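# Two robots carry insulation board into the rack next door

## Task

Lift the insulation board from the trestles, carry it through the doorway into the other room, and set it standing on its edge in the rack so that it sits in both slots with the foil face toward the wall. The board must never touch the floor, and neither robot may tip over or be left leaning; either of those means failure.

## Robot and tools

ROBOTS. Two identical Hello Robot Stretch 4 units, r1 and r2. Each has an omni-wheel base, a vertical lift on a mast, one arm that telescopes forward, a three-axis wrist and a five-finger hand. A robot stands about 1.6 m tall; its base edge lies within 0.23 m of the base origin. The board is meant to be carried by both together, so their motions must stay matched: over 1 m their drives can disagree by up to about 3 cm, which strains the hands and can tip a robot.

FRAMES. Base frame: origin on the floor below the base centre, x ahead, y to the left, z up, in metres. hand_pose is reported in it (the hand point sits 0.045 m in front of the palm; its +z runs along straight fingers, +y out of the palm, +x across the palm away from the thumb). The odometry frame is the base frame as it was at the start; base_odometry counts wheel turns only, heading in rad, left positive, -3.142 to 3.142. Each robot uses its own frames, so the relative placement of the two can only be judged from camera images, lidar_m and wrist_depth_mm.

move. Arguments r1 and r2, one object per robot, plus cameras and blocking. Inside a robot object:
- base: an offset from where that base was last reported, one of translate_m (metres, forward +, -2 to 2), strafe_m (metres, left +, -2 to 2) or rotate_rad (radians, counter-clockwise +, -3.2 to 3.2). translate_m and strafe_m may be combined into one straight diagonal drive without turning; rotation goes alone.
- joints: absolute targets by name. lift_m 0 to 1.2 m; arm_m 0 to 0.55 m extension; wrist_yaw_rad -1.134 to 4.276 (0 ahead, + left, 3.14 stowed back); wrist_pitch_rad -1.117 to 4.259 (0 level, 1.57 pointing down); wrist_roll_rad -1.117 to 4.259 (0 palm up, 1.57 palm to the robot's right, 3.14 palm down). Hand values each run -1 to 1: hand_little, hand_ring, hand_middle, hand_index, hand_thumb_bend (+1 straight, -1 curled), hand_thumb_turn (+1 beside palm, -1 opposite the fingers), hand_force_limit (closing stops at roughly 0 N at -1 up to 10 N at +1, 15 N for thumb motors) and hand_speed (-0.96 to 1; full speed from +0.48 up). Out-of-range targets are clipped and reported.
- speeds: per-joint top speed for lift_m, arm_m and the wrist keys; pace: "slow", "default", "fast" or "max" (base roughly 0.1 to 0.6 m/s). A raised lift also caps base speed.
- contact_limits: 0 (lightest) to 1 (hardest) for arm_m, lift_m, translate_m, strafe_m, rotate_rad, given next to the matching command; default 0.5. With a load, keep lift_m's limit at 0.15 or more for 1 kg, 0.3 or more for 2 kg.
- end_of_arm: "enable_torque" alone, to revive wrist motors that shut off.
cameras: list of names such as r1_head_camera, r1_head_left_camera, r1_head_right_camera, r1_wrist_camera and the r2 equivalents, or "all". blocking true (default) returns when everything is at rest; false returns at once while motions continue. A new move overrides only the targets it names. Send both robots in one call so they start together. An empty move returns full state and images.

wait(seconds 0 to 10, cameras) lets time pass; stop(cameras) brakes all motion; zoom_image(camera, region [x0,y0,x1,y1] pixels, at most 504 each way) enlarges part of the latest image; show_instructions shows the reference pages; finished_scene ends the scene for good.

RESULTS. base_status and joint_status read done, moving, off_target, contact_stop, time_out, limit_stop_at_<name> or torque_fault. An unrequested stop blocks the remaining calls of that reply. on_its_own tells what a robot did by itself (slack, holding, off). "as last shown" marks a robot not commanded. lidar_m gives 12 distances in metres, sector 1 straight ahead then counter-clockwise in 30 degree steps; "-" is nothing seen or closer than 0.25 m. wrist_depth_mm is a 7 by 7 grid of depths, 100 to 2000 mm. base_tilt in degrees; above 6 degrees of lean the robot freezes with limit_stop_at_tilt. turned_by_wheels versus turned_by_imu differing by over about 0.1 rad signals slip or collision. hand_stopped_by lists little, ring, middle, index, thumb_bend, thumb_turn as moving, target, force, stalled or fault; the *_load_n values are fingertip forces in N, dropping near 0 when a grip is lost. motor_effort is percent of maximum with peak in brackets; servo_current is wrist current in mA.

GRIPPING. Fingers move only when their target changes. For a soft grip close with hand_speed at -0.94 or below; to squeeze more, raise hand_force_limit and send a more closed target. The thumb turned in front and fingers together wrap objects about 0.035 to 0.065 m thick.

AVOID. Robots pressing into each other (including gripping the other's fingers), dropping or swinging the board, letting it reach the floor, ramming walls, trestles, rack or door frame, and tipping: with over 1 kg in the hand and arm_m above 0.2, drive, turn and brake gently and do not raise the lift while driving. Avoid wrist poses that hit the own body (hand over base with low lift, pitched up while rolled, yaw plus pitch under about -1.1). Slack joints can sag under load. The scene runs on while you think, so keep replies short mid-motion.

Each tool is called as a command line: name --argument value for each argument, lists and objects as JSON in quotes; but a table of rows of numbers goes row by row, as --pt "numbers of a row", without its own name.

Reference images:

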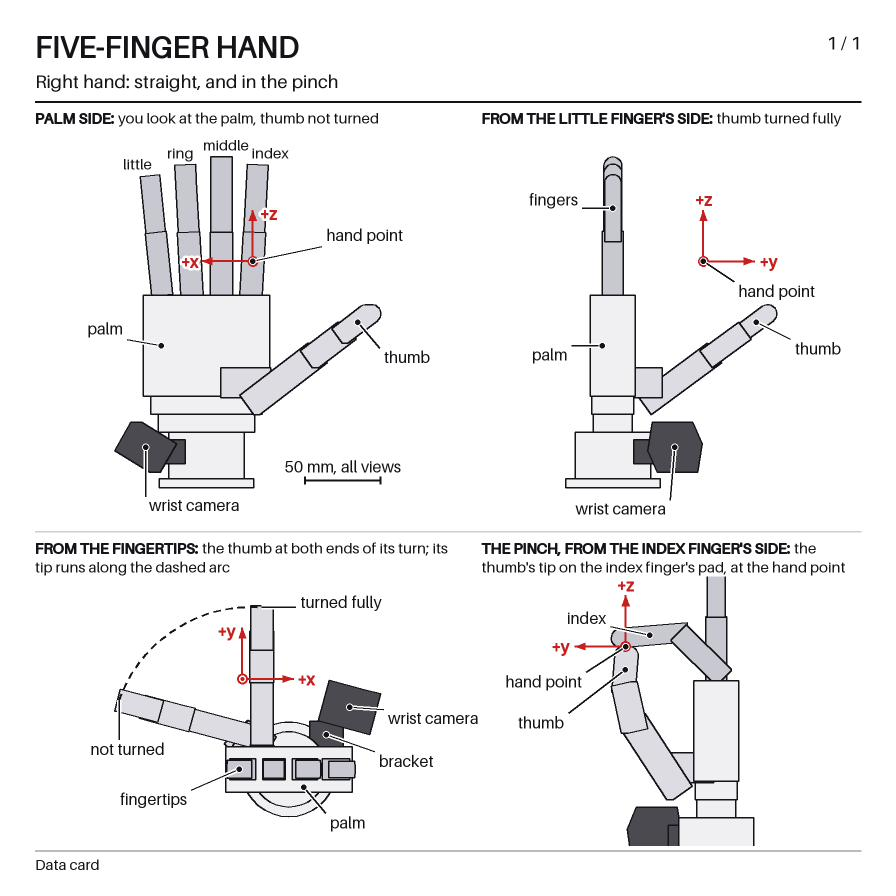

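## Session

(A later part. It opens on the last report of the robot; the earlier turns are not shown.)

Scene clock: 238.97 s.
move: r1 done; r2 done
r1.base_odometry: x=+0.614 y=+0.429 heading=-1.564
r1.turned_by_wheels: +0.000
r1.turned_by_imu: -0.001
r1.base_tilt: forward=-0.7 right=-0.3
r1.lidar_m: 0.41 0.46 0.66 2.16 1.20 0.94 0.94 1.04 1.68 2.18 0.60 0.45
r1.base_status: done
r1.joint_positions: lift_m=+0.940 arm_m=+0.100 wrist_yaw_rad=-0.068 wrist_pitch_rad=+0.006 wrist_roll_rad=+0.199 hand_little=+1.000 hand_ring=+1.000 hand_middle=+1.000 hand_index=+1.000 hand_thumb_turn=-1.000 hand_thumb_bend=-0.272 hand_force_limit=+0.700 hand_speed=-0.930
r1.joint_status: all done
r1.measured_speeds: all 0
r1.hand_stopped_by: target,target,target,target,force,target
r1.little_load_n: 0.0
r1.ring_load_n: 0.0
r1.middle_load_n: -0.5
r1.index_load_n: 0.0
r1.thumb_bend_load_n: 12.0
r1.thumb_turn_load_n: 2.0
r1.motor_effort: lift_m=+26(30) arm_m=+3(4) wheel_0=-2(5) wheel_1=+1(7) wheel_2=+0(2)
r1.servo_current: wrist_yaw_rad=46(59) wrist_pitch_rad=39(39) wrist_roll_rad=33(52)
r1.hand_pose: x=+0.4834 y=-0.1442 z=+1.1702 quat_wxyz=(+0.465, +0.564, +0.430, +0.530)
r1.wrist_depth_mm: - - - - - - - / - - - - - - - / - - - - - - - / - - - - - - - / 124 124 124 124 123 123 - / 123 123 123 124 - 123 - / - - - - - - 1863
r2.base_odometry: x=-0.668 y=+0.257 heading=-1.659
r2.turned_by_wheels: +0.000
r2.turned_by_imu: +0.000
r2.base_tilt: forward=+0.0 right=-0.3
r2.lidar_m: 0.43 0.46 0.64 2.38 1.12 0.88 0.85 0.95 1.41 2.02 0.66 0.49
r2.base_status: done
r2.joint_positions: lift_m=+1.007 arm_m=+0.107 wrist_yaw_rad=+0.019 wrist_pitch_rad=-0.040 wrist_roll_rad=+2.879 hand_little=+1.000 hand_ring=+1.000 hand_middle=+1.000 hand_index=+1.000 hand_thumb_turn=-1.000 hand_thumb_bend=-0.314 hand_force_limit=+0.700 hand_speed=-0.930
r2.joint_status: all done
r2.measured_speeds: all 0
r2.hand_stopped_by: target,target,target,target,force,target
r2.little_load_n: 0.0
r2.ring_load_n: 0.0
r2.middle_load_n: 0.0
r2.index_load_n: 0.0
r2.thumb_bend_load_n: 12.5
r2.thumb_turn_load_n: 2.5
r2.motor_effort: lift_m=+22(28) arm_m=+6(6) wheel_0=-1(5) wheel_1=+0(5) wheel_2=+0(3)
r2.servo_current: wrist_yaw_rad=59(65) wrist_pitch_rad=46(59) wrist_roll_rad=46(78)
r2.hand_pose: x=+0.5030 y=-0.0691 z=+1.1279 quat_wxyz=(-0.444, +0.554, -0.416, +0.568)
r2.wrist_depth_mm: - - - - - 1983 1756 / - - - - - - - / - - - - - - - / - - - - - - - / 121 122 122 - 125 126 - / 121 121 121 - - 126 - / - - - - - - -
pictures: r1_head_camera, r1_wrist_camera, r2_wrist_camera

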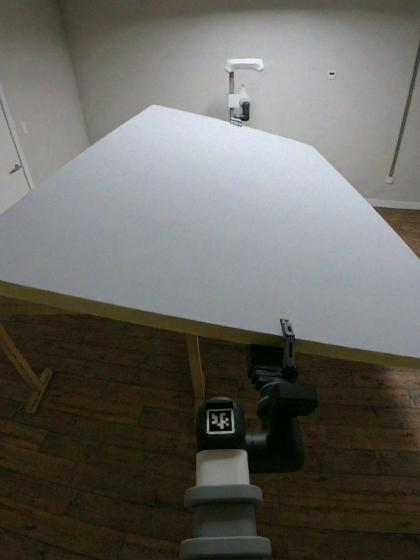

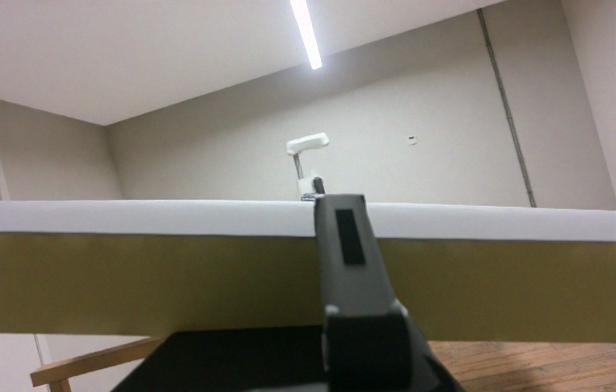

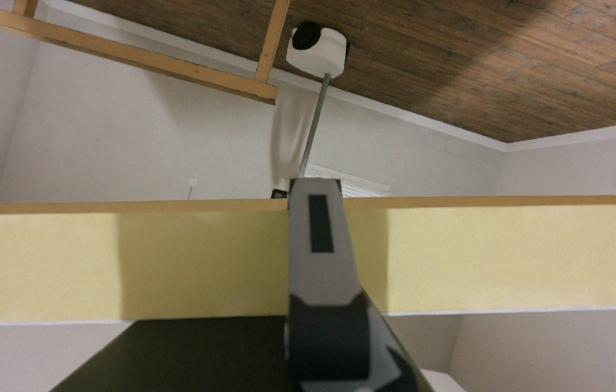

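move --r1 '{"joints":{"wrist_roll_rad":0.46,"lift_m":0.944},"base":{"strafe_m":0.008},"speeds":{"wrist_roll_rad":0.3},"pace":"slow"}' --r2 '{"joints":{"wrist_roll_rad":2.618,"lift_m":1.004},"base":{"strafe_m":0.008},"speeds":{"wrist_roll_rad":0.3},"pace":"slow"}'

move --r1 '{"joints":{"wrist_roll_rad":0.72,"lift_m":0.949},"base":{"strafe_m":0.007},"speeds":{"wrist_roll_rad":0.3},"pace":"slow"}' --r2 '{"joints":{"wrist_roll_rad":2.358,"lift_m":0.999},"base":{"strafe_m":0.007},"speeds":{"wrist_roll_rad":0.3},"pace":"slow"}' --cameras '["all"]'

Scene clock: 241.27 s.
move: r1 done; r2 done
r1.base_odometry: x=+0.622 y=+0.429 heading=-1.564
r1.turned_by_wheels: +0.000
r1.turned_by_imu: +0.000
r1.base_tilt: forward=-0.5 right=-0.4
r1.lidar_m: 0.41 0.45 1.44 2.16 1.13 0.95 0.94 1.05 1.66 2.19 0.57 0.45
r1.base_status: done
r1.joint_positions: lift_m=+0.943 arm_m=+0.100 wrist_yaw_rad=-0.068 wrist_pitch_rad=+0.006 wrist_roll_rad=+0.459 hand_little=+1.000 hand_ring=+1.000 hand_middle=+1.000 hand_index=+1.000 hand_thumb_turn=-1.000 hand_thumb_bend=-0.272 hand_force_limit=+0.700 hand_speed=-0.930
r1.joint_status: all done
r1.measured_speeds: all 0
r1.hand_stopped_by: target,target,target,target,force,target
r1.little_load_n: 0.0
r1.ring_load_n: 0.0
r1.middle_load_n: 0.0
r1.index_load_n: 0.0
r1.thumb_bend_load_n: 13.0
r1.thumb_turn_load_n: 2.0
r1.motor_effort: lift_m=+26(30) arm_m=+3(4) wheel_0=+0(7) wheel_1=+1(6) wheel_2=+0(2)
r1.servo_current: wrist_yaw_rad=52(59) wrist_pitch_rad=39(39) wrist_roll_rad=39(65)
r1.hand_pose: x=+0.4825 y=-0.1564 z=+1.1606 quat_wxyz=(+0.392, +0.615, +0.354, +0.586)
r1.wrist_depth_mm: - - - - - - - / - - - - - - - / - - - - - - - / - - - - - - - / 123 123 124 124 124 124 - / 123 123 123 123 - 124 - / - - - - - - 1537
r2.base_odometry: x=-0.660 y=+0.256 heading=-1.659
r2.turned_by_wheels: +0.000
r2.turned_by_imu: +0.001
r2.base_tilt: forward=+0.1 right=-0.3
r2.lidar_m: 0.44 0.47 1.91 2.36 1.12 0.88 0.86 0.92 1.41 2.02 0.63 0.48
r2.base_status: done
r2.joint_positions: lift_m=+1.004 arm_m=+0.107 wrist_yaw_rad=+0.019 wrist_pitch_rad=-0.040 wrist_roll_rad=+2.619 hand_little=+1.000 hand_ring=+1.000 hand_middle=+1.000 hand_index=+1.000 hand_thumb_turn=-1.000 hand_thumb_bend=-0.314 hand_force_limit=+0.700 hand_speed=-0.930
r2.joint_status: all done
r2.measured_speeds: all 0
r2.hand_stopped_by: target,target,target,target,force,target
r2.little_load_n: 0.0
r2.ring_load_n: 0.0
r2.middle_load_n: 0.0
r2.index_load_n: 0.0
r2.thumb_bend_load_n: 12.5
r2.thumb_turn_load_n: 3.0
r2.motor_effort: lift_m=+22(23) arm_m=+5(6) wheel_0=-2(8) wheel_1=+2(7) wheel_2=+0(2)
r2.servo_current: wrist_yaw_rad=72(78) wrist_pitch_rad=52(59) wrist_roll_rad=65(78)
r2.hand_pose: x=+0.5033 y=-0.0865 z=+1.1235 quat_wxyz=(-0.367, +0.603, -0.341, +0.621)
r2.wrist_depth_mm: - - - - - 1661 1537 / - - - - - - 1708 / - - - - - - - / - - - - 1138 788 - / 121 121 123 - 126 126 - / 120 121 121 - - 126 - / - - - - - - -
pictures: none

Scene clock: 242.53 s.
move: r1 done; r2 done
r1.base_odometry: x=+0.629 y=+0.429 heading=-1.564
r1.turned_by_wheels: +0.000
r1.turned_by_imu: -0.001
r1.base_tilt: forward=-0.6 right=-0.4
r1.lidar_m: 0.41 0.43 1.41 2.16 1.20 0.92 0.93 1.02 1.69 2.20 0.60 0.45
r1.base_status: done
r1.joint_positions: lift_m=+0.948 arm_m=+0.100 wrist_yaw_rad=-0.068 wrist_pitch_rad=+0.006 wrist_roll_rad=+0.719 hand_little=+1.000 hand_ring=+1.000 hand_middle=+1.000 hand_index=+1.000 hand_thumb_turn=-1.000 hand_thumb_bend=-0.271 hand_force_limit=+0.700 hand_speed=-0.930
r1.joint_status: all done
r1.measured_speeds: all 0
r1.hand_stopped_by: target,target,target,target,force,target
r1.little_load_n: 0.0
r1.ring_load_n: 0.0
r1.middle_load_n: 0.0
r1.index_load_n: 0.0
r1.thumb_bend_load_n: 13.5
r1.thumb_turn_load_n: 2.5
r1.motor_effort: lift_m=+26(29) arm_m=+2(4) wheel_0=-2(5) wheel_1=+1(6) wheel_2=+0(2)
r1.servo_current: wrist_yaw_rad=52(65) wrist_pitch_rad=39(46) wrist_roll_rad=39(65)
r1.hand_pose: x=+0.4818 y=-0.1649 z=+1.1502 quat_wxyz=(+0.313, +0.655, +0.271, +0.632)
r1.wrist_depth_mm: - - - - - - - / - - - - - - - / - - - - - - - / - - - - - - - / 123 123 123 123 124 124 - / 122 123 123 123 - 124 - / - - - - - - 1397
r2.base_odometry: x=-0.653 y=+0.255 heading=-1.659
r2.turned_by_wheels: +0.000
r2.turned_by_imu: -0.001
r2.base_tilt: forward=+0.1 right=-0.2
r2.lidar_m: 0.44 0.46 1.89 2.36 1.13 0.88 0.86 0.94 1.40 2.04 0.66 0.48
r2.base_status: done
r2.joint_positions: lift_m=+0.999 arm_m=+0.107 wrist_yaw_rad=+0.019 wrist_pitch_rad=-0.040 wrist_roll_rad=+2.359 hand_little=+1.000 hand_ring=+1.000 hand_middle=+1.000 hand_index=+1.000 hand_thumb_turn=-1.000 hand_thumb_bend=-0.314 hand_force_limit=+0.700 hand_speed=-0.930
r2.joint_status: all done
r2.measured_speeds: all 0
r2.hand_stopped_by: target,target,target,target,force,target
r2.little_load_n: 0.0
r2.ring_load_n: 0.0
r2.middle_load_n: 0.0
r2.index_load_n: 0.0
r2.thumb_bend_load_n: 12.0
r2.thumb_turn_load_n: 3.5
r2.motor_effort: lift_m=+22(23) arm_m=+5(6) wheel_0=-2(8) wheel_1=+0(6) wheel_2=+0(3)
r2.servo_current: wrist_yaw_rad=52(72) wrist_pitch_rad=46(59) wrist_roll_rad=52(72)
r2.hand_pose: x=+0.5035 y=-0.1038 z=+1.1216 quat_wxyz=(-0.283, +0.642, -0.260, +0.663)
r2.wrist_depth_mm: - - - - - 1661 1366 / - - - - - 1983 1576 / - - - - - - 1708 / - - - - 691 521 1863 / 120 122 123 - 126 127 - / 120 122 121 - - 127 - / - - - - - - -
pictures: r1_head_camera, r1_head_left_camera, r1_head_right_camera, r1_wrist_camera, r2_head_camera, r2_head_left_camera, r2_head_right_camera, r2_wrist_camera

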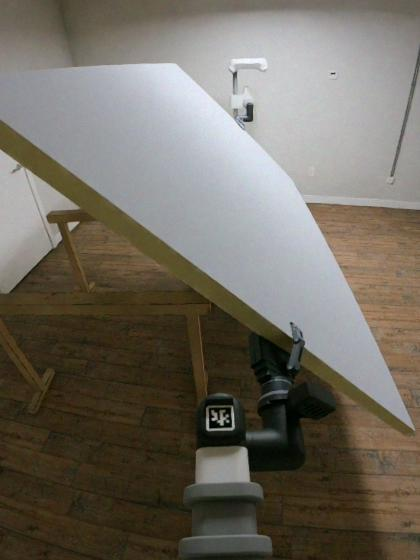

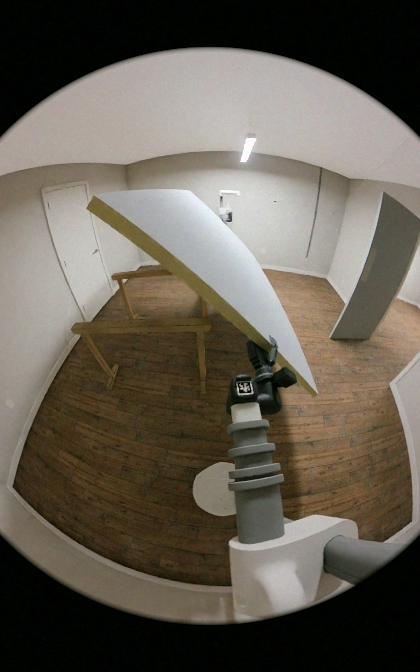

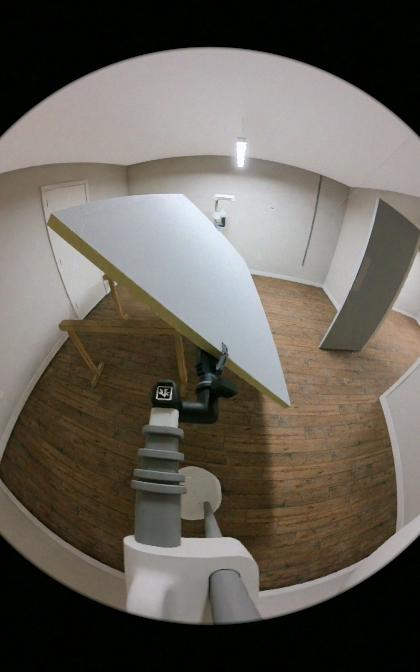

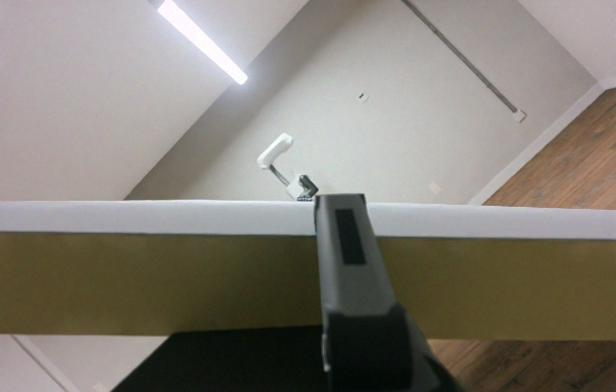

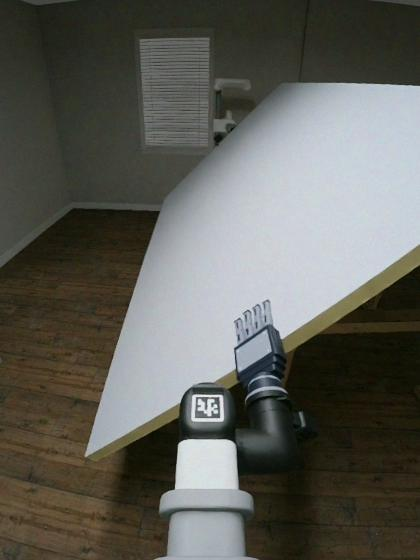

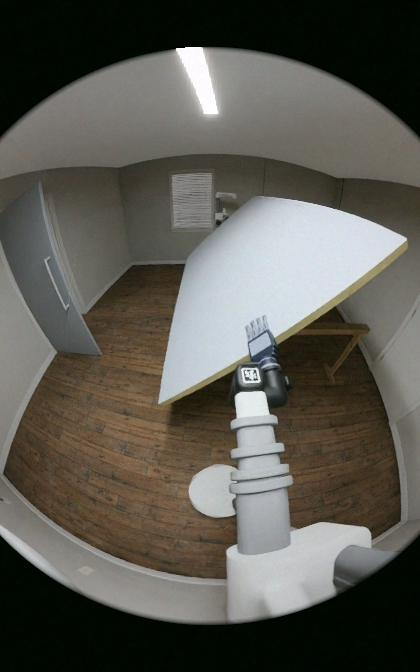

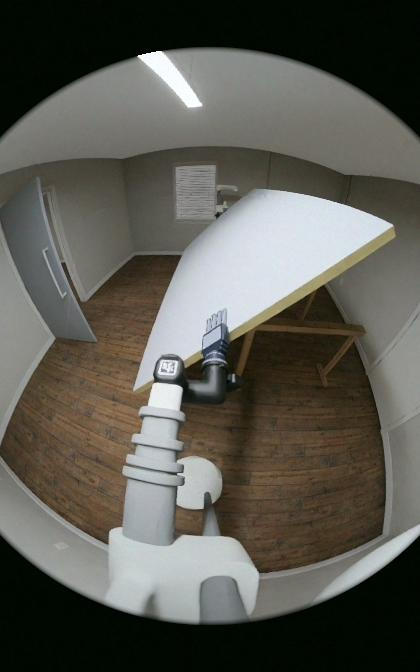

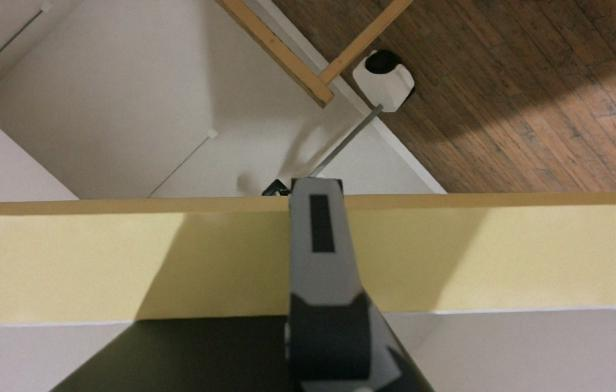

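move --r1 '{"joints":{"wrist_roll_rad":0.98,"lift_m":0.956},"base":{"strafe_m":0.005},"speeds":{"wrist_roll_rad":0.3},"pace":"slow"}' --r2 '{"joints":{"wrist_roll_rad":2.098,"lift_m":0.992},"base":{"strafe_m":0.005},"speeds":{"wrist_roll_rad":0.3},"pace":"slow"}'

move --r1 '{"joints":{"wrist_roll_rad":1.24,"lift_m":0.964},"base":{"strafe_m":0.003},"speeds":{"wrist_roll_rad":0.3},"pace":"slow"}' --r2 '{"joints":{"wrist_roll_rad":1.838,"lift_m":0.984},"base":{"strafe_m":0.003},"speeds":{"wrist_roll_rad":0.3},"pace":"slow"}' --cameras '["r1_wrist_camera","r2_wrist_camera"]'

Scene clock: 244.40 s.
move: r1 done; r2 done
r1.base_odometry: x=+0.634 y=+0.429 heading=-1.564
r1.turned_by_wheels: +0.000
r1.turned_by_imu: +0.001
r1.base_tilt: forward=-0.5 right=-0.5
r1.lidar_m: 0.41 0.45 1.44 2.13 1.16 0.96 0.93 1.05 1.68 2.19 2.18 0.46
r1.base_status: done
r1.joint_positions: lift_m=+0.955 arm_m=+0.100 wrist_yaw_rad=-0.068 wrist_pitch_rad=+0.006 wrist_roll_rad=+0.980 hand_little=+1.000 hand_ring=+1.000 hand_middle=+1.000 hand_index=+1.000 hand_thumb_turn=-1.000 hand_thumb_bend=-0.271 hand_force_limit=+0.700 hand_speed=-0.930
r1.joint_status: all done
r1.measured_speeds: all 0
r1.hand_stopped_by: target,target,target,target,force,target
r1.little_load_n: 0.0
r1.ring_load_n: 0.0
r1.middle_load_n: 0.0
r1.index_load_n: 0.0
r1.thumb_bend_load_n: 14.0
r1.thumb_turn_load_n: 3.5
r1.motor_effort: lift_m=+26(31) arm_m=+0(2) wheel_0=+0(6) wheel_1=+1(6) wheel_2=+0(3)
r1.servo_current: wrist_yaw_rad=39(59) wrist_pitch_rad=33(46) wrist_roll_rad=39(59)
r1.hand_pose: x=+0.4814 y=-0.1692 z=+1.1402 quat_wxyz=(+0.228, +0.685, +0.184, +0.667)
r1.wrist_depth_mm: - - - - - - - / - - - - - - - / - - - - - - - / 351 - - - - - 1808 / 122 123 123 124 124 125 - / 122 122 123 123 - 124 - / - - - - - - 1336
r2.base_odometry: x=-0.648 y=+0.255 heading=-1.659
r2.turned_by_wheels: +0.000
r2.turned_by_imu: +0.000
r2.base_tilt: forward=+0.0 right=-0.3
r2.lidar_m: 0.44 0.45 1.89 2.37 1.12 0.88 0.85 0.93 1.40 2.03 1.38 0.47
r2.base_status: done
r2.joint_positions: lift_m=+0.992 arm_m=+0.107 wrist_yaw_rad=+0.019 wrist_pitch_rad=-0.040 wrist_roll_rad=+2.099 hand_little=+1.000 hand_ring=+1.000 hand_middle=+1.000 hand_index=+1.000 hand_thumb_turn=-1.000 hand_thumb_bend=-0.314 hand_force_limit=+0.700 hand_speed=-0.930
r2.joint_status: all done
r2.measured_speeds: all 0
r2.hand_stopped_by: target,target,target,target,force,target
r2.little_load_n: 0.0
r2.ring_load_n: 0.0
r2.middle_load_n: 0.0
r2.index_load_n: 0.0
r2.thumb_bend_load_n: 12.0
r2.thumb_turn_load_n: 3.5
r2.motor_effort: lift_m=+22(24) arm_m=+5(6) wheel_0=-2(7) wheel_1=+1(6) wheel_2=+0(2)
r2.servo_current: wrist_yaw_rad=46(65) wrist_pitch_rad=52(59) wrist_roll_rad=46(65)
r2.hand_pose: x=+0.5035 y=-0.1196 z=+1.1221 quat_wxyz=(-0.195, +0.670, -0.175, +0.694)
r2.wrist_depth_mm: - - - - - 1618 1336 / - - - - - 1863 1464 / - - - - - - 1537 / - - - 917 477 394 1576 / 121 121 123 - 126 127 - / 120 121 121 - - 127 - / - - - - - - -
pictures: none

Scene clock: 245.67 s.
move: r1 done; r2 done
r1.base_odometry: x=+0.637 y=+0.429 heading=-1.564
r1.turned_by_wheels: +0.000
r1.turned_by_imu: +0.000
r1.base_tilt: forward=-0.8 right=-0.4
r1.lidar_m: 0.41 1.00 1.42 2.15 1.18 0.95 0.93 1.03 1.68 2.19 2.16 0.45
r1.base_status: done
r1.joint_positions: lift_m=+0.963 arm_m=+0.100 wrist_yaw_rad=-0.068 wrist_pitch_rad=+0.007 wrist_roll_rad=+1.239 hand_little=+1.000 hand_ring=+1.000 hand_middle=+1.000 hand_index=+1.000 hand_thumb_turn=-1.000 hand_thumb_bend=-0.271 hand_force_limit=+0.700 hand_speed=-0.930
r1.joint_status: all done
r1.measured_speeds: all 0
r1.hand_stopped_by: target,target,target,target,force,target
r1.little_load_n: 0.0
r1.ring_load_n: 0.0
r1.middle_load_n: 0.0
r1.index_load_n: 0.0
r1.thumb_bend_load_n: 14.5
r1.thumb_turn_load_n: 4.5
r1.motor_effort: lift_m=+26(29) arm_m=-1(1) wheel_0=+3(6) wheel_1=-1(6) wheel_2=+0(2)
r1.servo_current: wrist_yaw_rad=52(59) wrist_pitch_rad=39(46) wrist_roll_rad=39(59)
r1.hand_pose: x=+0.4813 y=-0.1690 z=+1.1306 quat_wxyz=(+0.140, +0.703, +0.093, +0.691)
r1.wrist_depth_mm: - - - - - - 1983 / - - - - - - 1808 / - - - - - - 1808 / 492 - - - - - 1618 / 122 123 123 124 125 125 - / 122 123 123 123 - 125 - / - - - - - - 1397
r2.base_odometry: x=-0.645 y=+0.255 heading=-1.659
r2.turned_by_wheels: +0.000
r2.turned_by_imu: +0.002
r2.base_tilt: forward=-0.1 right=-0.3
r2.lidar_m: 0.42 3.06 1.90 2.36 1.10 0.87 0.86 0.92 1.42 2.03 1.36 0.46
r2.base_status: done
r2.joint_positions: lift_m=+0.984 arm_m=+0.107 wrist_yaw_rad=+0.019 wrist_pitch_rad=-0.040 wrist_roll_rad=+1.840 hand_little=+1.000 hand_ring=+1.000 hand_middle=+1.000 hand_index=+1.000 hand_thumb_turn=-1.000 hand_thumb_bend=-0.314 hand_force_limit=+0.700 hand_speed=-0.930
r2.joint_status: all done
r2.measured_speeds: all 0
r2.hand_stopped_by: target,target,target,target,force,target
r2.little_load_n: 0.0
r2.ring_load_n: 0.0
r2.middle_load_n: 0.0
r2.index_load_n: 0.0
r2.thumb_bend_load_n: 12.0
r2.thumb_turn_load_n: 4.0
r2.motor_effort: lift_m=+22(23) arm_m=+5(5) wheel_0=+1(6) wheel_1=+0(6) wheel_2=+0(3)
r2.servo_current: wrist_yaw_rad=59(72) wrist_pitch_rad=52(59) wrist_roll_rad=59(78)
r2.hand_pose: x=+0.5034 y=-0.1330 z=+1.1253 quat_wxyz=(-0.103, +0.687, -0.086, +0.714)
r2.wrist_depth_mm: - - - - - 1576 1366 / - - - - - 1983 1430 / - - - - - - 1537 / - - - 559 382 359 1499 / 120 122 123 - 126 127 - / 120 122 121 - - 128 1756 / - - - - - - 1921

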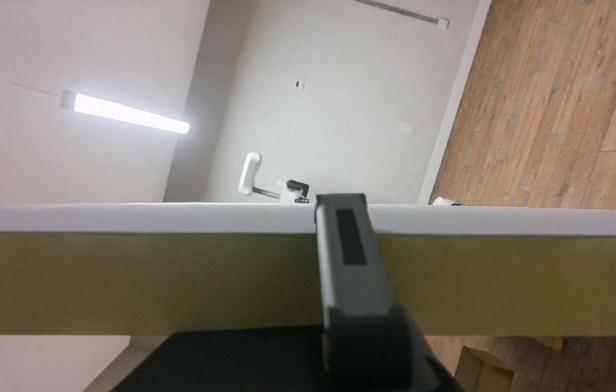

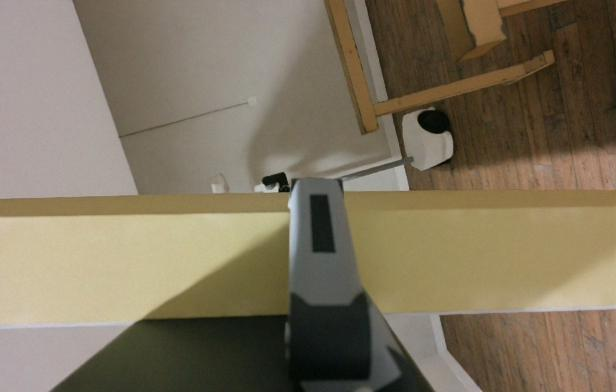

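move --r1 '{"joints":{"wrist_roll_rad":1.51,"lift_m":0.9725},"base":{"strafe_m":0.001},"speeds":{"wrist_roll_rad":0.3},"pace":"slow"}' --r2 '{"joints":{"wrist_roll_rad":1.568,"lift_m":0.9755},"base":{"strafe_m":0.001},"speeds":{"wrist_roll_rad":0.3},"pace":"slow"}' --cameras '["all"]'

Scene clock: 247.73 s.
move: r1 done; r2 done
r1.base_odometry: x=+0.637 y=+0.429 heading=-1.564
r1.turned_by_wheels: +0.000
r1.turned_by_imu: +0.000
r1.base_tilt: forward=-0.6 right=-0.4
r1.lidar_m: 0.42 1.00 1.44 2.15 1.20 0.98 0.93 1.02 1.71 2.19 2.21 0.43
r1.base_status: done
r1.joint_positions: lift_m=+0.972 arm_m=+0.100 wrist_yaw_rad=-0.068 wrist_pitch_rad=+0.007 wrist_roll_rad=+1.510 hand_little=+1.000 hand_ring=+1.000 hand_middle=+1.000 hand_index=+1.000 hand_thumb_turn=-1.000 hand_thumb_bend=-0.271 hand_force_limit=+0.700 hand_speed=-0.930
r1.joint_status: all done
r1.measured_speeds: all 0
r1.hand_stopped_by: target,target,target,target,force,target
r1.little_load_n: 0.5
r1.ring_load_n: 0.0
r1.middle_load_n: 0.0
r1.index_load_n: 0.0
r1.thumb_bend_load_n: 15.0
r1.thumb_turn_load_n: 6.5
r1.motor_effort: lift_m=+26(29) arm_m=-2(2) wheel_0=-2(3) wheel_1=+3(4) wheel_2=+0(1)
r1.servo_current: wrist_yaw_rad=52(65) wrist_pitch_rad=33(39) wrist_roll_rad=39(52)
r1.hand_pose: x=+0.4816 y=-0.1640 z=+1.1216 quat_wxyz=(+0.045, +0.709, -0.002, +0.703)
r1.wrist_depth_mm: - - - - - - 1576 / - - - - - - 1618 / - - - - - - 1618 / 788 - - - - 1983 1499 / 122 123 123 124 125 126 - / 122 122 123 124 - 125 - / - - - - - - -
r2.base_odometry: x=-0.644 y=+0.254 heading=-1.659
r2.turned_by_wheels: +0.000
r2.turned_by_imu: +0.000
r2.base_tilt: forward=+0.0 right=-0.4
r2.lidar_m: 0.46 3.04 1.88 2.35 1.11 0.87 0.86 0.94 1.39 2.04 1.36 0.48
r2.base_status: done
r2.joint_positions: lift_m=+0.975 arm_m=+0.107 wrist_yaw_rad=+0.019 wrist_pitch_rad=-0.040 wrist_roll_rad=+1.570 hand_little=+1.000 hand_ring=+1.000 hand_middle=+1.000 hand_index=+1.000 hand_thumb_turn=-1.000 hand_thumb_bend=-0.314 hand_force_limit=+0.700 hand_speed=-0.930
r2.joint_status: all done
r2.measured_speeds: all 0
r2.hand_stopped_by: target,target,target,target,force,target
r2.little_load_n: 0.0
r2.ring_load_n: 0.0
r2.middle_load_n: 0.0
r2.index_load_n: 0.0
r2.thumb_bend_load_n: 11.5
r2.thumb_turn_load_n: 3.5
r2.motor_effort: lift_m=+22(24) arm_m=+5(5) wheel_0=-2(5) wheel_1=+2(4) wheel_2=+0(2)
r2.servo_current: wrist_yaw_rad=65(78) wrist_pitch_rad=52(65) wrist_roll_rad=59(98)
r2.hand_pose: x=+0.5030 y=-0.1434 z=+1.1318 quat_wxyz=(-0.006, +0.693, +0.007, +0.721)
r2.wrist_depth_mm: - - - - - - 1430 / - - - - - - 1397 / - - - - - - 1499 / 683 640 - 455 382 351 1430 / 120 121 123 - 126 127 - / 121 121 121 - - 128 1537 / - - - - - - 1618
pictures: r1_head_camera, r1_head_left_camera, r1_head_right_camera, r1_wrist_camera, r2_head_camera, r2_head_left_camera, r2_head_right_camera, r2_wrist_camera

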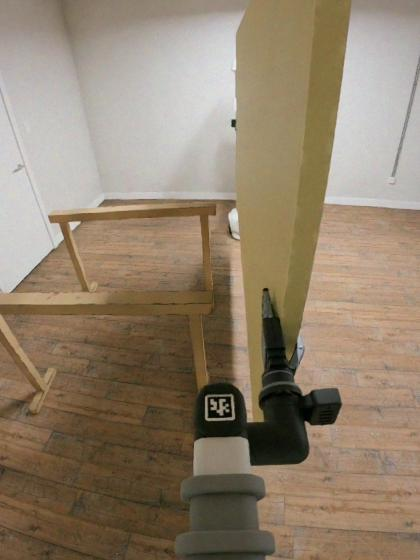

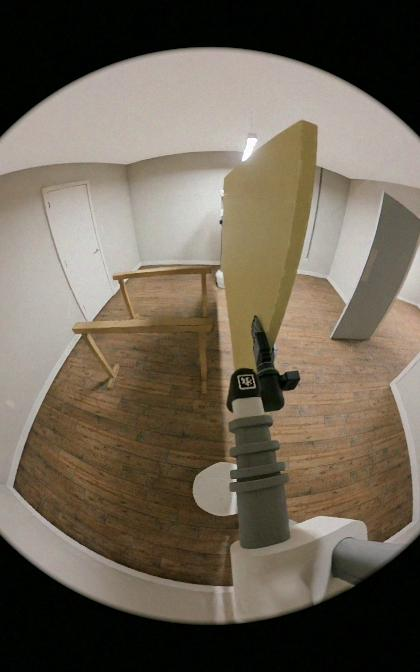

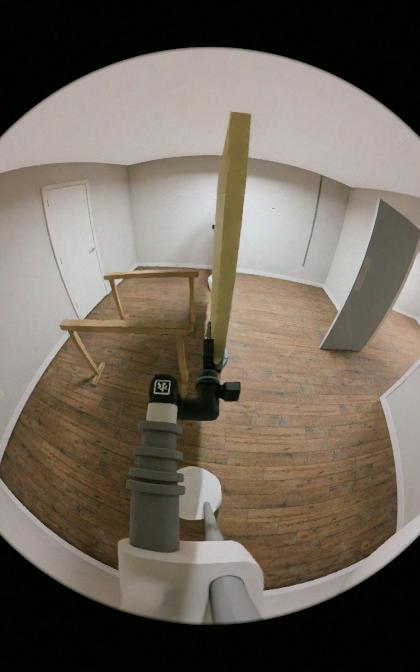

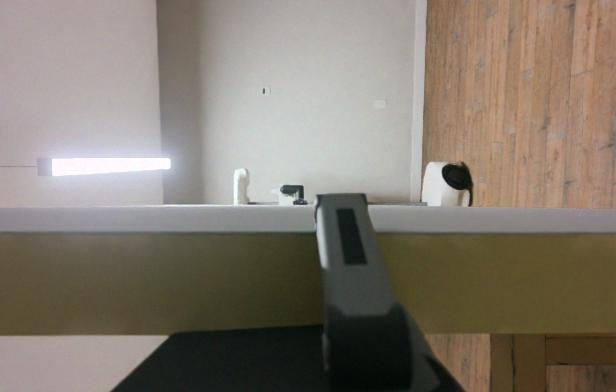

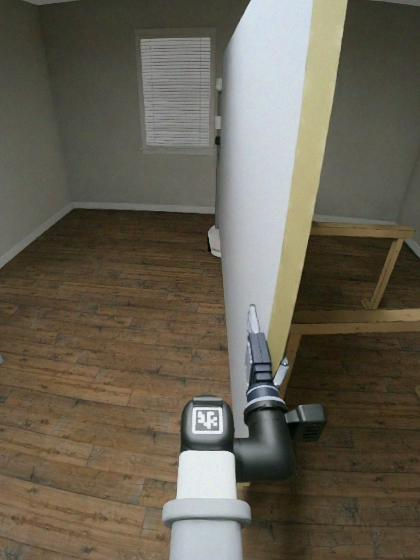

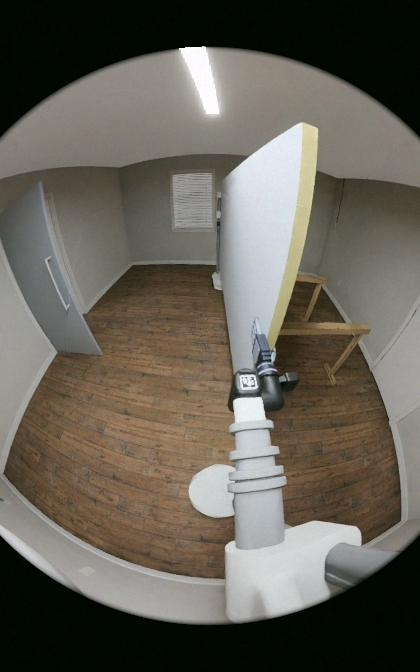

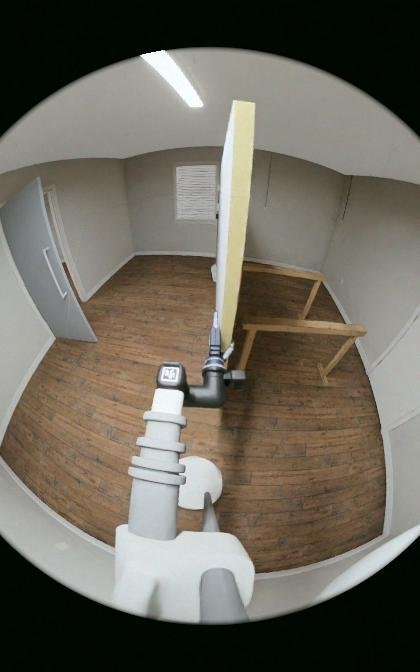

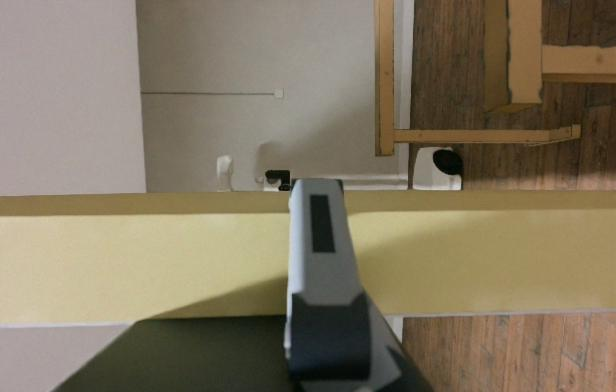

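move --r1 '{"base":{"translate_m":-0.140,"strafe_m":-0.015},"pace":"slow"}' --r2 '{"base":{"translate_m":0.140,"strafe_m":0.0266},"pace":"slow"}' --cameras '["r1_wrist_camera","r2_wrist_camera"]'

Scene clock: 270.00 s.
move: r1 done; r2 done
r1.base_odometry: x=+0.622 y=+0.569 heading=-1.564
r1.turned_by_wheels: +0.000
r1.turned_by_imu: -0.003
r1.base_tilt: forward=-0.6 right=-0.4
r1.lidar_m: 0.43 1.16 1.65 2.02 1.02 0.81 0.80 0.87 1.45 2.15 2.27 0.43
r1.base_status: done
r1.joint_positions: lift_m=+0.972 arm_m=+0.100 wrist_yaw_rad=-0.068 wrist_pitch_rad=+0.007 wrist_roll_rad=+1.510 hand_little=+1.000 hand_ring=+1.000 hand_middle=+1.000 hand_index=+1.000 hand_thumb_turn=-1.000 hand_thumb_bend=-0.271 hand_force_limit=+0.700 hand_speed=-0.930
r1.joint_status: not commanded
r1.measured_speeds: all 0
r1.hand_stopped_by: target,target,target,target,force,target
r1.little_load_n: 0.0
r1.ring_load_n: -0.5
r1.middle_load_n: 0.0
r1.index_load_n: -0.5
r1.thumb_bend_load_n: 15.5
r1.thumb_turn_load_n: 6.0
r1.motor_effort: lift_m=+26(26) arm_m=-2(3) wheel_0=-3(6) wheel_1=-3(8) wheel_2=+3(10)
r1.servo_current: wrist_yaw_rad=46(65) wrist_pitch_rad=33(46) wrist_roll_rad=33(46)
r1.hand_pose: x=+0.4816 y=-0.1640 z=+1.1216 quat_wxyz=(+0.045, +0.710, -0.002, +0.703)
r1.wrist_depth_mm: - - - - - - 1618 / - - - - - - 1576 / - - - - - - 1618 / 1537 - - - - - 1576 / 122 123 124 124 125 125 - / 122 122 123 123 - 125 - / - - - - - - 1537
r2.base_odometry: x=-0.630 y=+0.113 heading=-1.659
r2.turned_by_wheels: +0.000
r2.turned_by_imu: +0.002
r2.base_tilt: forward=+0.0 right=-0.2
r2.lidar_m: 0.46 2.97 1.78 2.31 1.29 1.02 0.99 1.10 1.64 2.06 1.18 0.45
r2.base_status: done
r2.joint_positions: lift_m=+0.975 arm_m=+0.107 wrist_yaw_rad=+0.019 wrist_pitch_rad=-0.040 wrist_roll_rad=+1.570 hand_little=+1.000 hand_ring=+1.000 hand_middle=+1.000 hand_index=+1.000 hand_thumb_turn=-1.000 hand_thumb_bend=-0.314 hand_force_limit=+0.700 hand_speed=-0.930
r2.joint_status: not commanded
r2.measured_speeds: all 0
r2.hand_stopped_by: target,target,target,target,force,target
r2.little_load_n: 0.0
r2.ring_load_n: 0.0
r2.middle_load_n: 0.0
r2.index_load_n: 0.0
r2.thumb_bend_load_n: 11.5
r2.thumb_turn_load_n: 4.0
r2.motor_effort: lift_m=+22(22) arm_m=+5(6) wheel_0=+1(5) wheel_1=+2(6) wheel_2=-2(8)
r2.servo_current: wrist_yaw_rad=52(85) wrist_pitch_rad=59(59) wrist_roll_rad=52(65)
r2.hand_pose: x=+0.5030 y=-0.1434 z=+1.1318 quat_wxyz=(-0.006, +0.693, +0.007, +0.721)
r2.wrist_depth_mm: - - - - - - 504 / - - - - - - 1430 / - - - - - - 1499 / 402 418 - 430 - 462 1397 / 120 121 123 - 126 127 - / 120 122 121 - - 128 1499 / - - - - - - 1618

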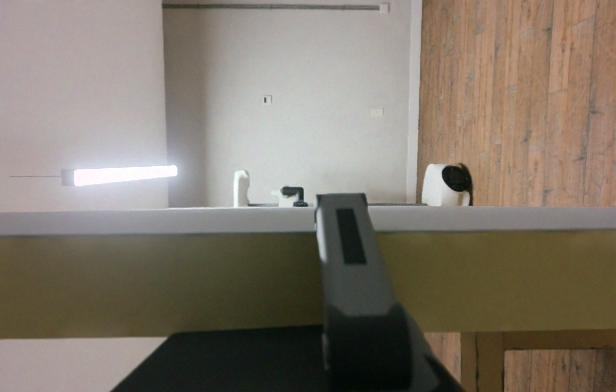

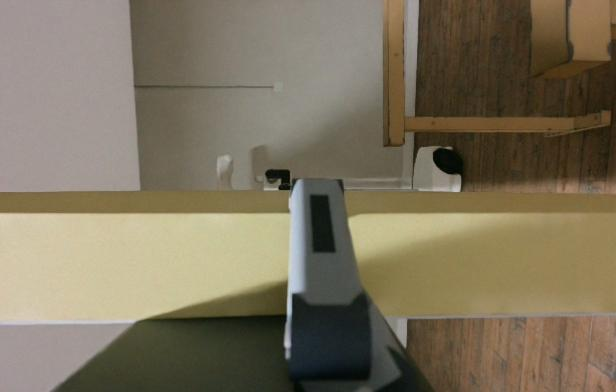

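move --r1 '{"base":{"translate_m":-0.212,"strafe_m":-0.022}}' --r2 '{"base":{"translate_m":0.212,"strafe_m":0.040}}'

move --r1 '{"base":{"translate_m":-0.212,"strafe_m":-0.022}}' --r2 '{"base":{"translate_m":0.212,"strafe_m":0.040}}' --cameras '["all"]'

Scene clock: 272.70 s.
move: r1 done; r2 done
r1.base_odometry: x=+0.598 y=+0.780 heading=-1.564
r1.turned_by_wheels: +0.000
r1.turned_by_imu: +0.002
r1.base_tilt: forward=-0.4 right=-0.5
r1.lidar_m: 0.43 1.35 2.26 1.54 0.78 0.61 0.58 0.66 1.02 2.10 2.34 0.44
r1.base_status: done
r1.joint_positions: lift_m=+0.972 arm_m=+0.100 wrist_yaw_rad=-0.068 wrist_pitch_rad=+0.007 wrist_roll_rad=+1.510 hand_little=+1.000 hand_ring=+1.000 hand_middle=+1.000 hand_index=+1.000 hand_thumb_turn=-1.000 hand_thumb_bend=-0.271 hand_force_limit=+0.700 hand_speed=-0.930
r1.joint_status: not commanded
r1.measured_speeds: all 0
r1.hand_stopped_by: target,target,target,target,force,target
r1.little_load_n: 0.0
r1.ring_load_n: 0.0
r1.middle_load_n: 0.0
r1.index_load_n: 0.0
r1.thumb_bend_load_n: 15.5
r1.thumb_turn_load_n: 6.5
r1.motor_effort: lift_m=+26(27) arm_m=-2(3) wheel_0=-1(5) wheel_1=-2(8) wheel_2=+0(11)
r1.servo_current: wrist_yaw_rad=52(59) wrist_pitch_rad=26(46) wrist_roll_rad=33(46)
r1.hand_pose: x=+0.4816 y=-0.1640 z=+1.1216 quat_wxyz=(+0.045, +0.710, -0.002, +0.703)
r1.wrist_depth_mm: - - - - - - 1576 / - - - - - - 1618 / - - - - - - 1618 / - - - - - - 1576 / 122 123 123 124 125 126 - / 122 122 123 123 - 125 - / - - - - - - 1537
r2.base_odometry: x=-0.609 y=-0.102 heading=-1.659
r2.turned_by_wheels: +0.000
r2.turned_by_imu: +0.000
r2.base_tilt: forward=+0.2 right=-0.3
r2.lidar_m: 0.44 2.89 1.62 2.26 1.53 1.22 1.19 1.30 1.96 2.10 0.86 0.47
r2.base_status: done
r2.joint_positions: lift_m=+0.975 arm_m=+0.107 wrist_yaw_rad=+0.019 wrist_pitch_rad=-0.040 wrist_roll_rad=+1.570 hand_little=+1.000 hand_ring=+1.000 hand_middle=+1.000 hand_index=+1.000 hand_thumb_turn=-1.000 hand_thumb_bend=-0.314 hand_force_limit=+0.700 hand_speed=-0.930
r2.joint_status: not commanded
r2.measured_speeds: all 0
r2.hand_stopped_by: target,target,target,target,force,target
r2.little_load_n: 0.0
r2.ring_load_n: 0.0
r2.middle_load_n: 0.0
r2.index_load_n: 0.0
r2.thumb_bend_load_n: 11.5
r2.thumb_turn_load_n: 3.5
r2.motor_effort: lift_m=+22(22) arm_m=+5(5) wheel_0=+0(7) wheel_1=+1(7) wheel_2=+1(11)
r2.servo_current: wrist_yaw_rad=46(65) wrist_pitch_rad=52(59) wrist_roll_rad=59(72)
r2.hand_pose: x=+0.5030 y=-0.1434 z=+1.1317 quat_wxyz=(-0.007, +0.693, +0.007, +0.721)
r2.wrist_depth_mm: - - - - - - 1537 / - - - - - - 1576 / - - - - - - 1576 / 392 415 - 421 - 459 1336 / 121 121 123 - 126 127 - / 120 122 121 - - 128 1499 / - - - - - - 1537
pictures: none

Scene clock: 274.83 s.
move: r1 done; r2 done
r1.base_odometry: x=+0.575 y=+0.992 heading=-1.565
r1.turned_by_wheels: +0.000
r1.turned_by_imu: -0.002
r1.base_tilt: forward=-0.6 right=-0.3
r1.lidar_m: 0.43 1.59 2.33 1.03 0.52 0.41 0.37 0.46 0.70 2.06 2.27 0.43
r1.base_status: done
r1.joint_positions: lift_m=+0.972 arm_m=+0.100 wrist_yaw_rad=-0.068 wrist_pitch_rad=+0.007 wrist_roll_rad=+1.510 hand_little=+1.000 hand_ring=+1.000 hand_middle=+1.000 hand_index=+1.000 hand_thumb_turn=-1.000 hand_thumb_bend=-0.271 hand_force_limit=+0.700 hand_speed=-0.930
r1.joint_status: not commanded
r1.measured_speeds: all 0
r1.hand_stopped_by: target,target,target,target,force,target
r1.little_load_n: 0.0
r1.ring_load_n: 0.0
r1.middle_load_n: 0.0
r1.index_load_n: 0.0
r1.thumb_bend_load_n: 15.5
r1.thumb_turn_load_n: 6.0
r1.motor_effort: lift_m=+26(26) arm_m=-3(3) wheel_0=-2(6) wheel_1=-2(8) wheel_2=+0(11)
r1.servo_current: wrist_yaw_rad=52(65) wrist_pitch_rad=46(46) wrist_roll_rad=33(46)
r1.hand_pose: x=+0.4815 y=-0.1641 z=+1.1216 quat_wxyz=(+0.045, +0.710, -0.002, +0.703)
r1.wrist_depth_mm: - - - - - - 1618 / - - - - - - 1618 / - - - - - - 1618 / - - - - - - 1499 / 122 123 123 124 125 125 - / 122 122 123 123 - 125 - / - - - - - - 1537
r2.base_odometry: x=-0.587 y=-0.317 heading=-1.658
r2.turned_by_wheels: +0.000
r2.turned_by_imu: +0.001
r2.base_tilt: forward=-0.1 right=-0.2
r2.lidar_m: 0.45 2.83 1.46 2.20 1.82 1.43 1.40 1.52 2.24 2.17 0.57 0.48
r2.base_status: done
r2.joint_positions: lift_m=+0.975 arm_m=+0.107 wrist_yaw_rad=+0.019 wrist_pitch_rad=-0.040 wrist_roll_rad=+1.570 hand_little=+1.000 hand_ring=+1.000 hand_middle=+1.000 hand_index=+1.000 hand_thumb_turn=-1.000 hand_thumb_bend=-0.314 hand_force_limit=+0.700 hand_speed=-0.930
r2.joint_status: not commanded
r2.measured_speeds: all 0
r2.hand_stopped_by: target,target,target,target,force,target
r2.little_load_n: 0.0
r2.ring_load_n: 0.0
r2.middle_load_n: 0.0
r2.index_load_n: 0.0
r2.thumb_bend_load_n: 11.5
r2.thumb_turn_load_n: 3.5
r2.motor_effort: lift_m=+22(22) arm_m=+4(5) wheel_0=+2(6) wheel_1=+1(8) wheel_2=+1(10)
r2.servo_current: wrist_yaw_rad=46(78) wrist_pitch_rad=52(59) wrist_roll_rad=59(72)
r2.hand_pose: x=+0.5030 y=-0.1434 z=+1.1317 quat_wxyz=(-0.007, +0.693, +0.007, +0.721)
r2.wrist_depth_mm: - - - - - - 1537 / - - - - - - 1537 / - - - - - - 1618 / 436 455 - 469 - 508 1397 / 120 121 123 - 126 127 - / 121 122 121 - - 128 1499 / - - - - - - 1576
pictures: r1_head_camera, r1_head_left_camera, r1_head_right_camera, r1_wrist_camera, r2_head_camera, r2_head_left_camera, r2_head_right_camera, r2_wrist_camera

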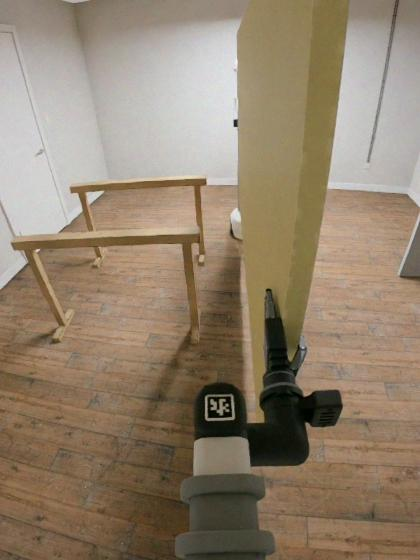

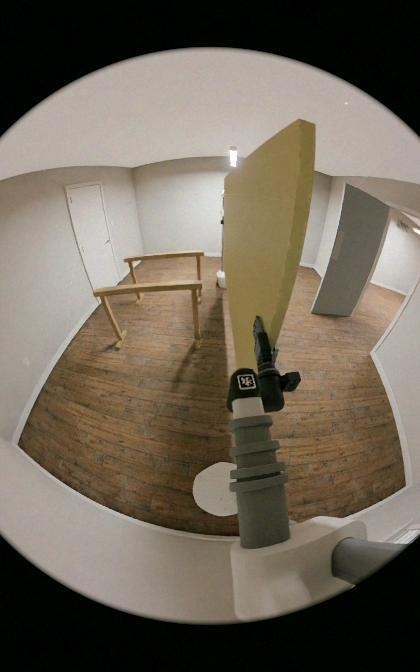

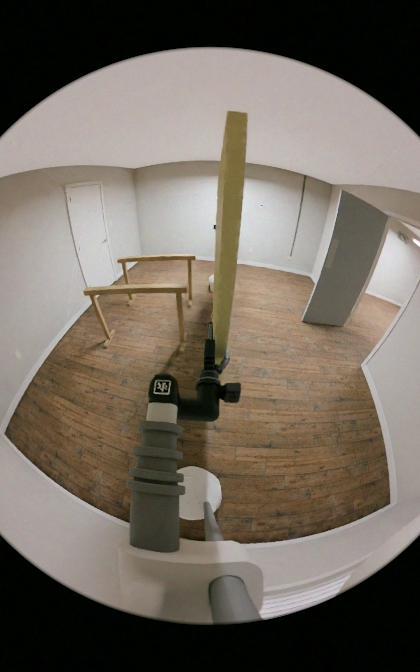

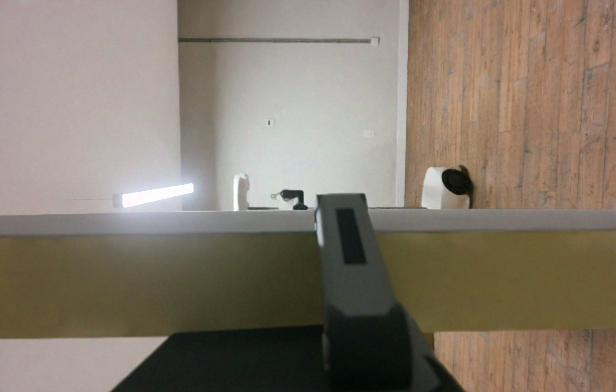

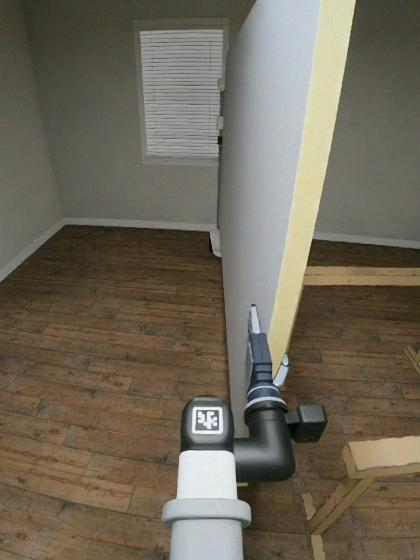

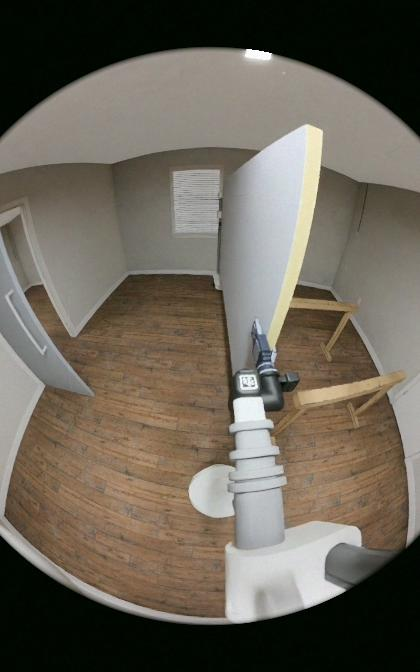

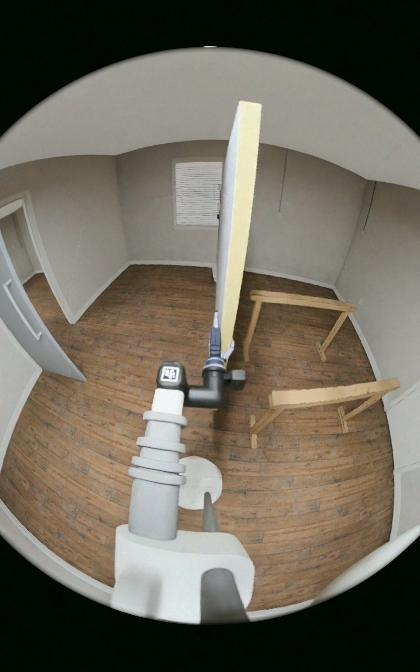

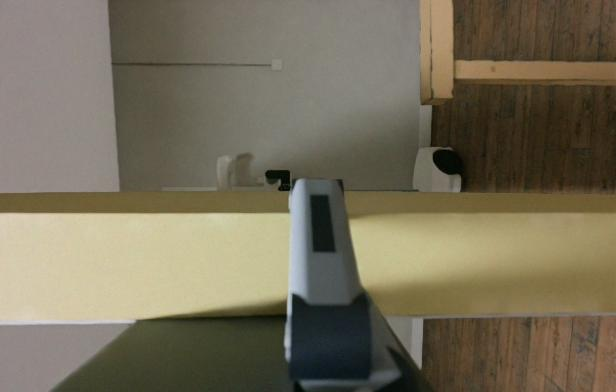

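move --r1 '{"base":{"rotate_rad":-0.143},"joints":{"wrist_yaw_rad":0.1},"speeds":{"wrist_yaw_rad":0.5},"pace":"slow"}' --r2 '{"base":{"rotate_rad":-0.056},"joints":{"wrist_yaw_rad":0.1},"speeds":{"wrist_yaw_rad":0.5},"pace":"slow"}' --cameras '["r1_wrist_camera","r2_wrist_camera"]'

Scene clock: 277.17 s.
move: r1 done; r2 done
r1.base_odometry: x=+0.575 y=+0.992 heading=-1.707
r1.turned_by_wheels: -0.143
r1.turned_by_imu: -0.138
r1.base_tilt: forward=-0.6 right=-0.4
r1.lidar_m: 0.43 1.54 1.99 1.53 0.60 0.40 0.40 0.43 0.59 1.88 2.16 2.54
r1.base_status: done
r1.joint_positions: lift_m=+0.972 arm_m=+0.100 wrist_yaw_rad=+0.096 wrist_pitch_rad=+0.008 wrist_roll_rad=+1.510 hand_little=+1.000 hand_ring=+1.000 hand_middle=+1.000 hand_index=+1.000 hand_thumb_turn=-1.000 hand_thumb_bend=-0.271 hand_force_limit=+0.700 hand_speed=-0.930
r1.joint_status: all done
r1.measured_speeds: all 0
r1.hand_stopped_by: target,target,target,target,force,target
r1.little_load_n: 0.0
r1.ring_load_n: 0.0
r1.middle_load_n: 0.0
r1.index_load_n: 0.0
r1.thumb_bend_load_n: 15.5
r1.thumb_turn_load_n: 6.5
r1.motor_effort: lift_m=+25(26) arm_m=+3(3) wheel_0=+2(6) wheel_1=+1(6) wheel_2=+2(5)
r1.servo_current: wrist_yaw_rad=59(150) wrist_pitch_rad=39(46) wrist_roll_rad=33(46)
r1.hand_pose: x=+0.5054 y=-0.1275 z=+1.1214 quat_wxyz=(-0.012, +0.708, +0.056, +0.704)
r1.wrist_depth_mm: - - - - - - 1618 / - - - - - - 1618 / - - - - - - 1661 / - - - - - - 1499 / 122 122 123 123 125 125 - / 121 122 122 123 - 125 - / - - - - - - 1537
r2.base_odometry: x=-0.588 y=-0.317 heading=-1.714
r2.turned_by_wheels: -0.056
r2.turned_by_imu: -0.053
r2.base_tilt: forward=+0.1 right=-0.3
r2.lidar_m: 0.45 2.96 1.47 2.18 1.88 1.43 1.40 1.50 2.14 2.15 0.60 0.56
r2.base_status: done
r2.joint_positions: lift_m=+0.975 arm_m=+0.107 wrist_yaw_rad=+0.097 wrist_pitch_rad=-0.040 wrist_roll_rad=+1.570 hand_little=+1.000 hand_ring=+1.000 hand_middle=+1.000 hand_index=+1.000 hand_thumb_turn=-1.000 hand_thumb_bend=-0.314 hand_force_limit=+0.700 hand_speed=-0.930
r2.joint_status: all done
r2.measured_speeds: all 0
r2.hand_stopped_by: target,target,target,target,force,target
r2.little_load_n: 0.0
r2.ring_load_n: 0.0
r2.middle_load_n: 0.0
r2.index_load_n: 0.0
r2.thumb_bend_load_n: 11.5
r2.thumb_turn_load_n: 4.5
r2.motor_effort: lift_m=+22(22) arm_m=+5(5) wheel_0=-1(5) wheel_1=+2(5) wheel_2=+0(6)
r2.servo_current: wrist_yaw_rad=46(98) wrist_pitch_rad=52(59) wrist_roll_rad=39(65)
r2.hand_pose: x=+0.5135 y=-0.1255 z=+1.1317 quat_wxyz=(-0.035, +0.692, +0.034, +0.720)
r2.wrist_depth_mm: - - - - - - 1576 / - - - - - - 1618 / - - - - - - 1576 / 1008 991 - 946 - 866 1430 / 120 121 122 - 125 126 - / 120 121 121 - - 126 1537 / - - - - - - 1576

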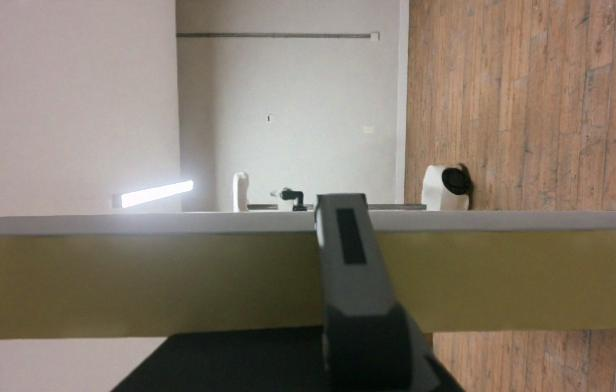

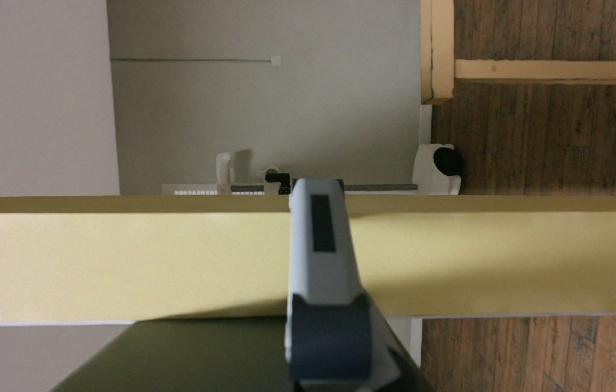

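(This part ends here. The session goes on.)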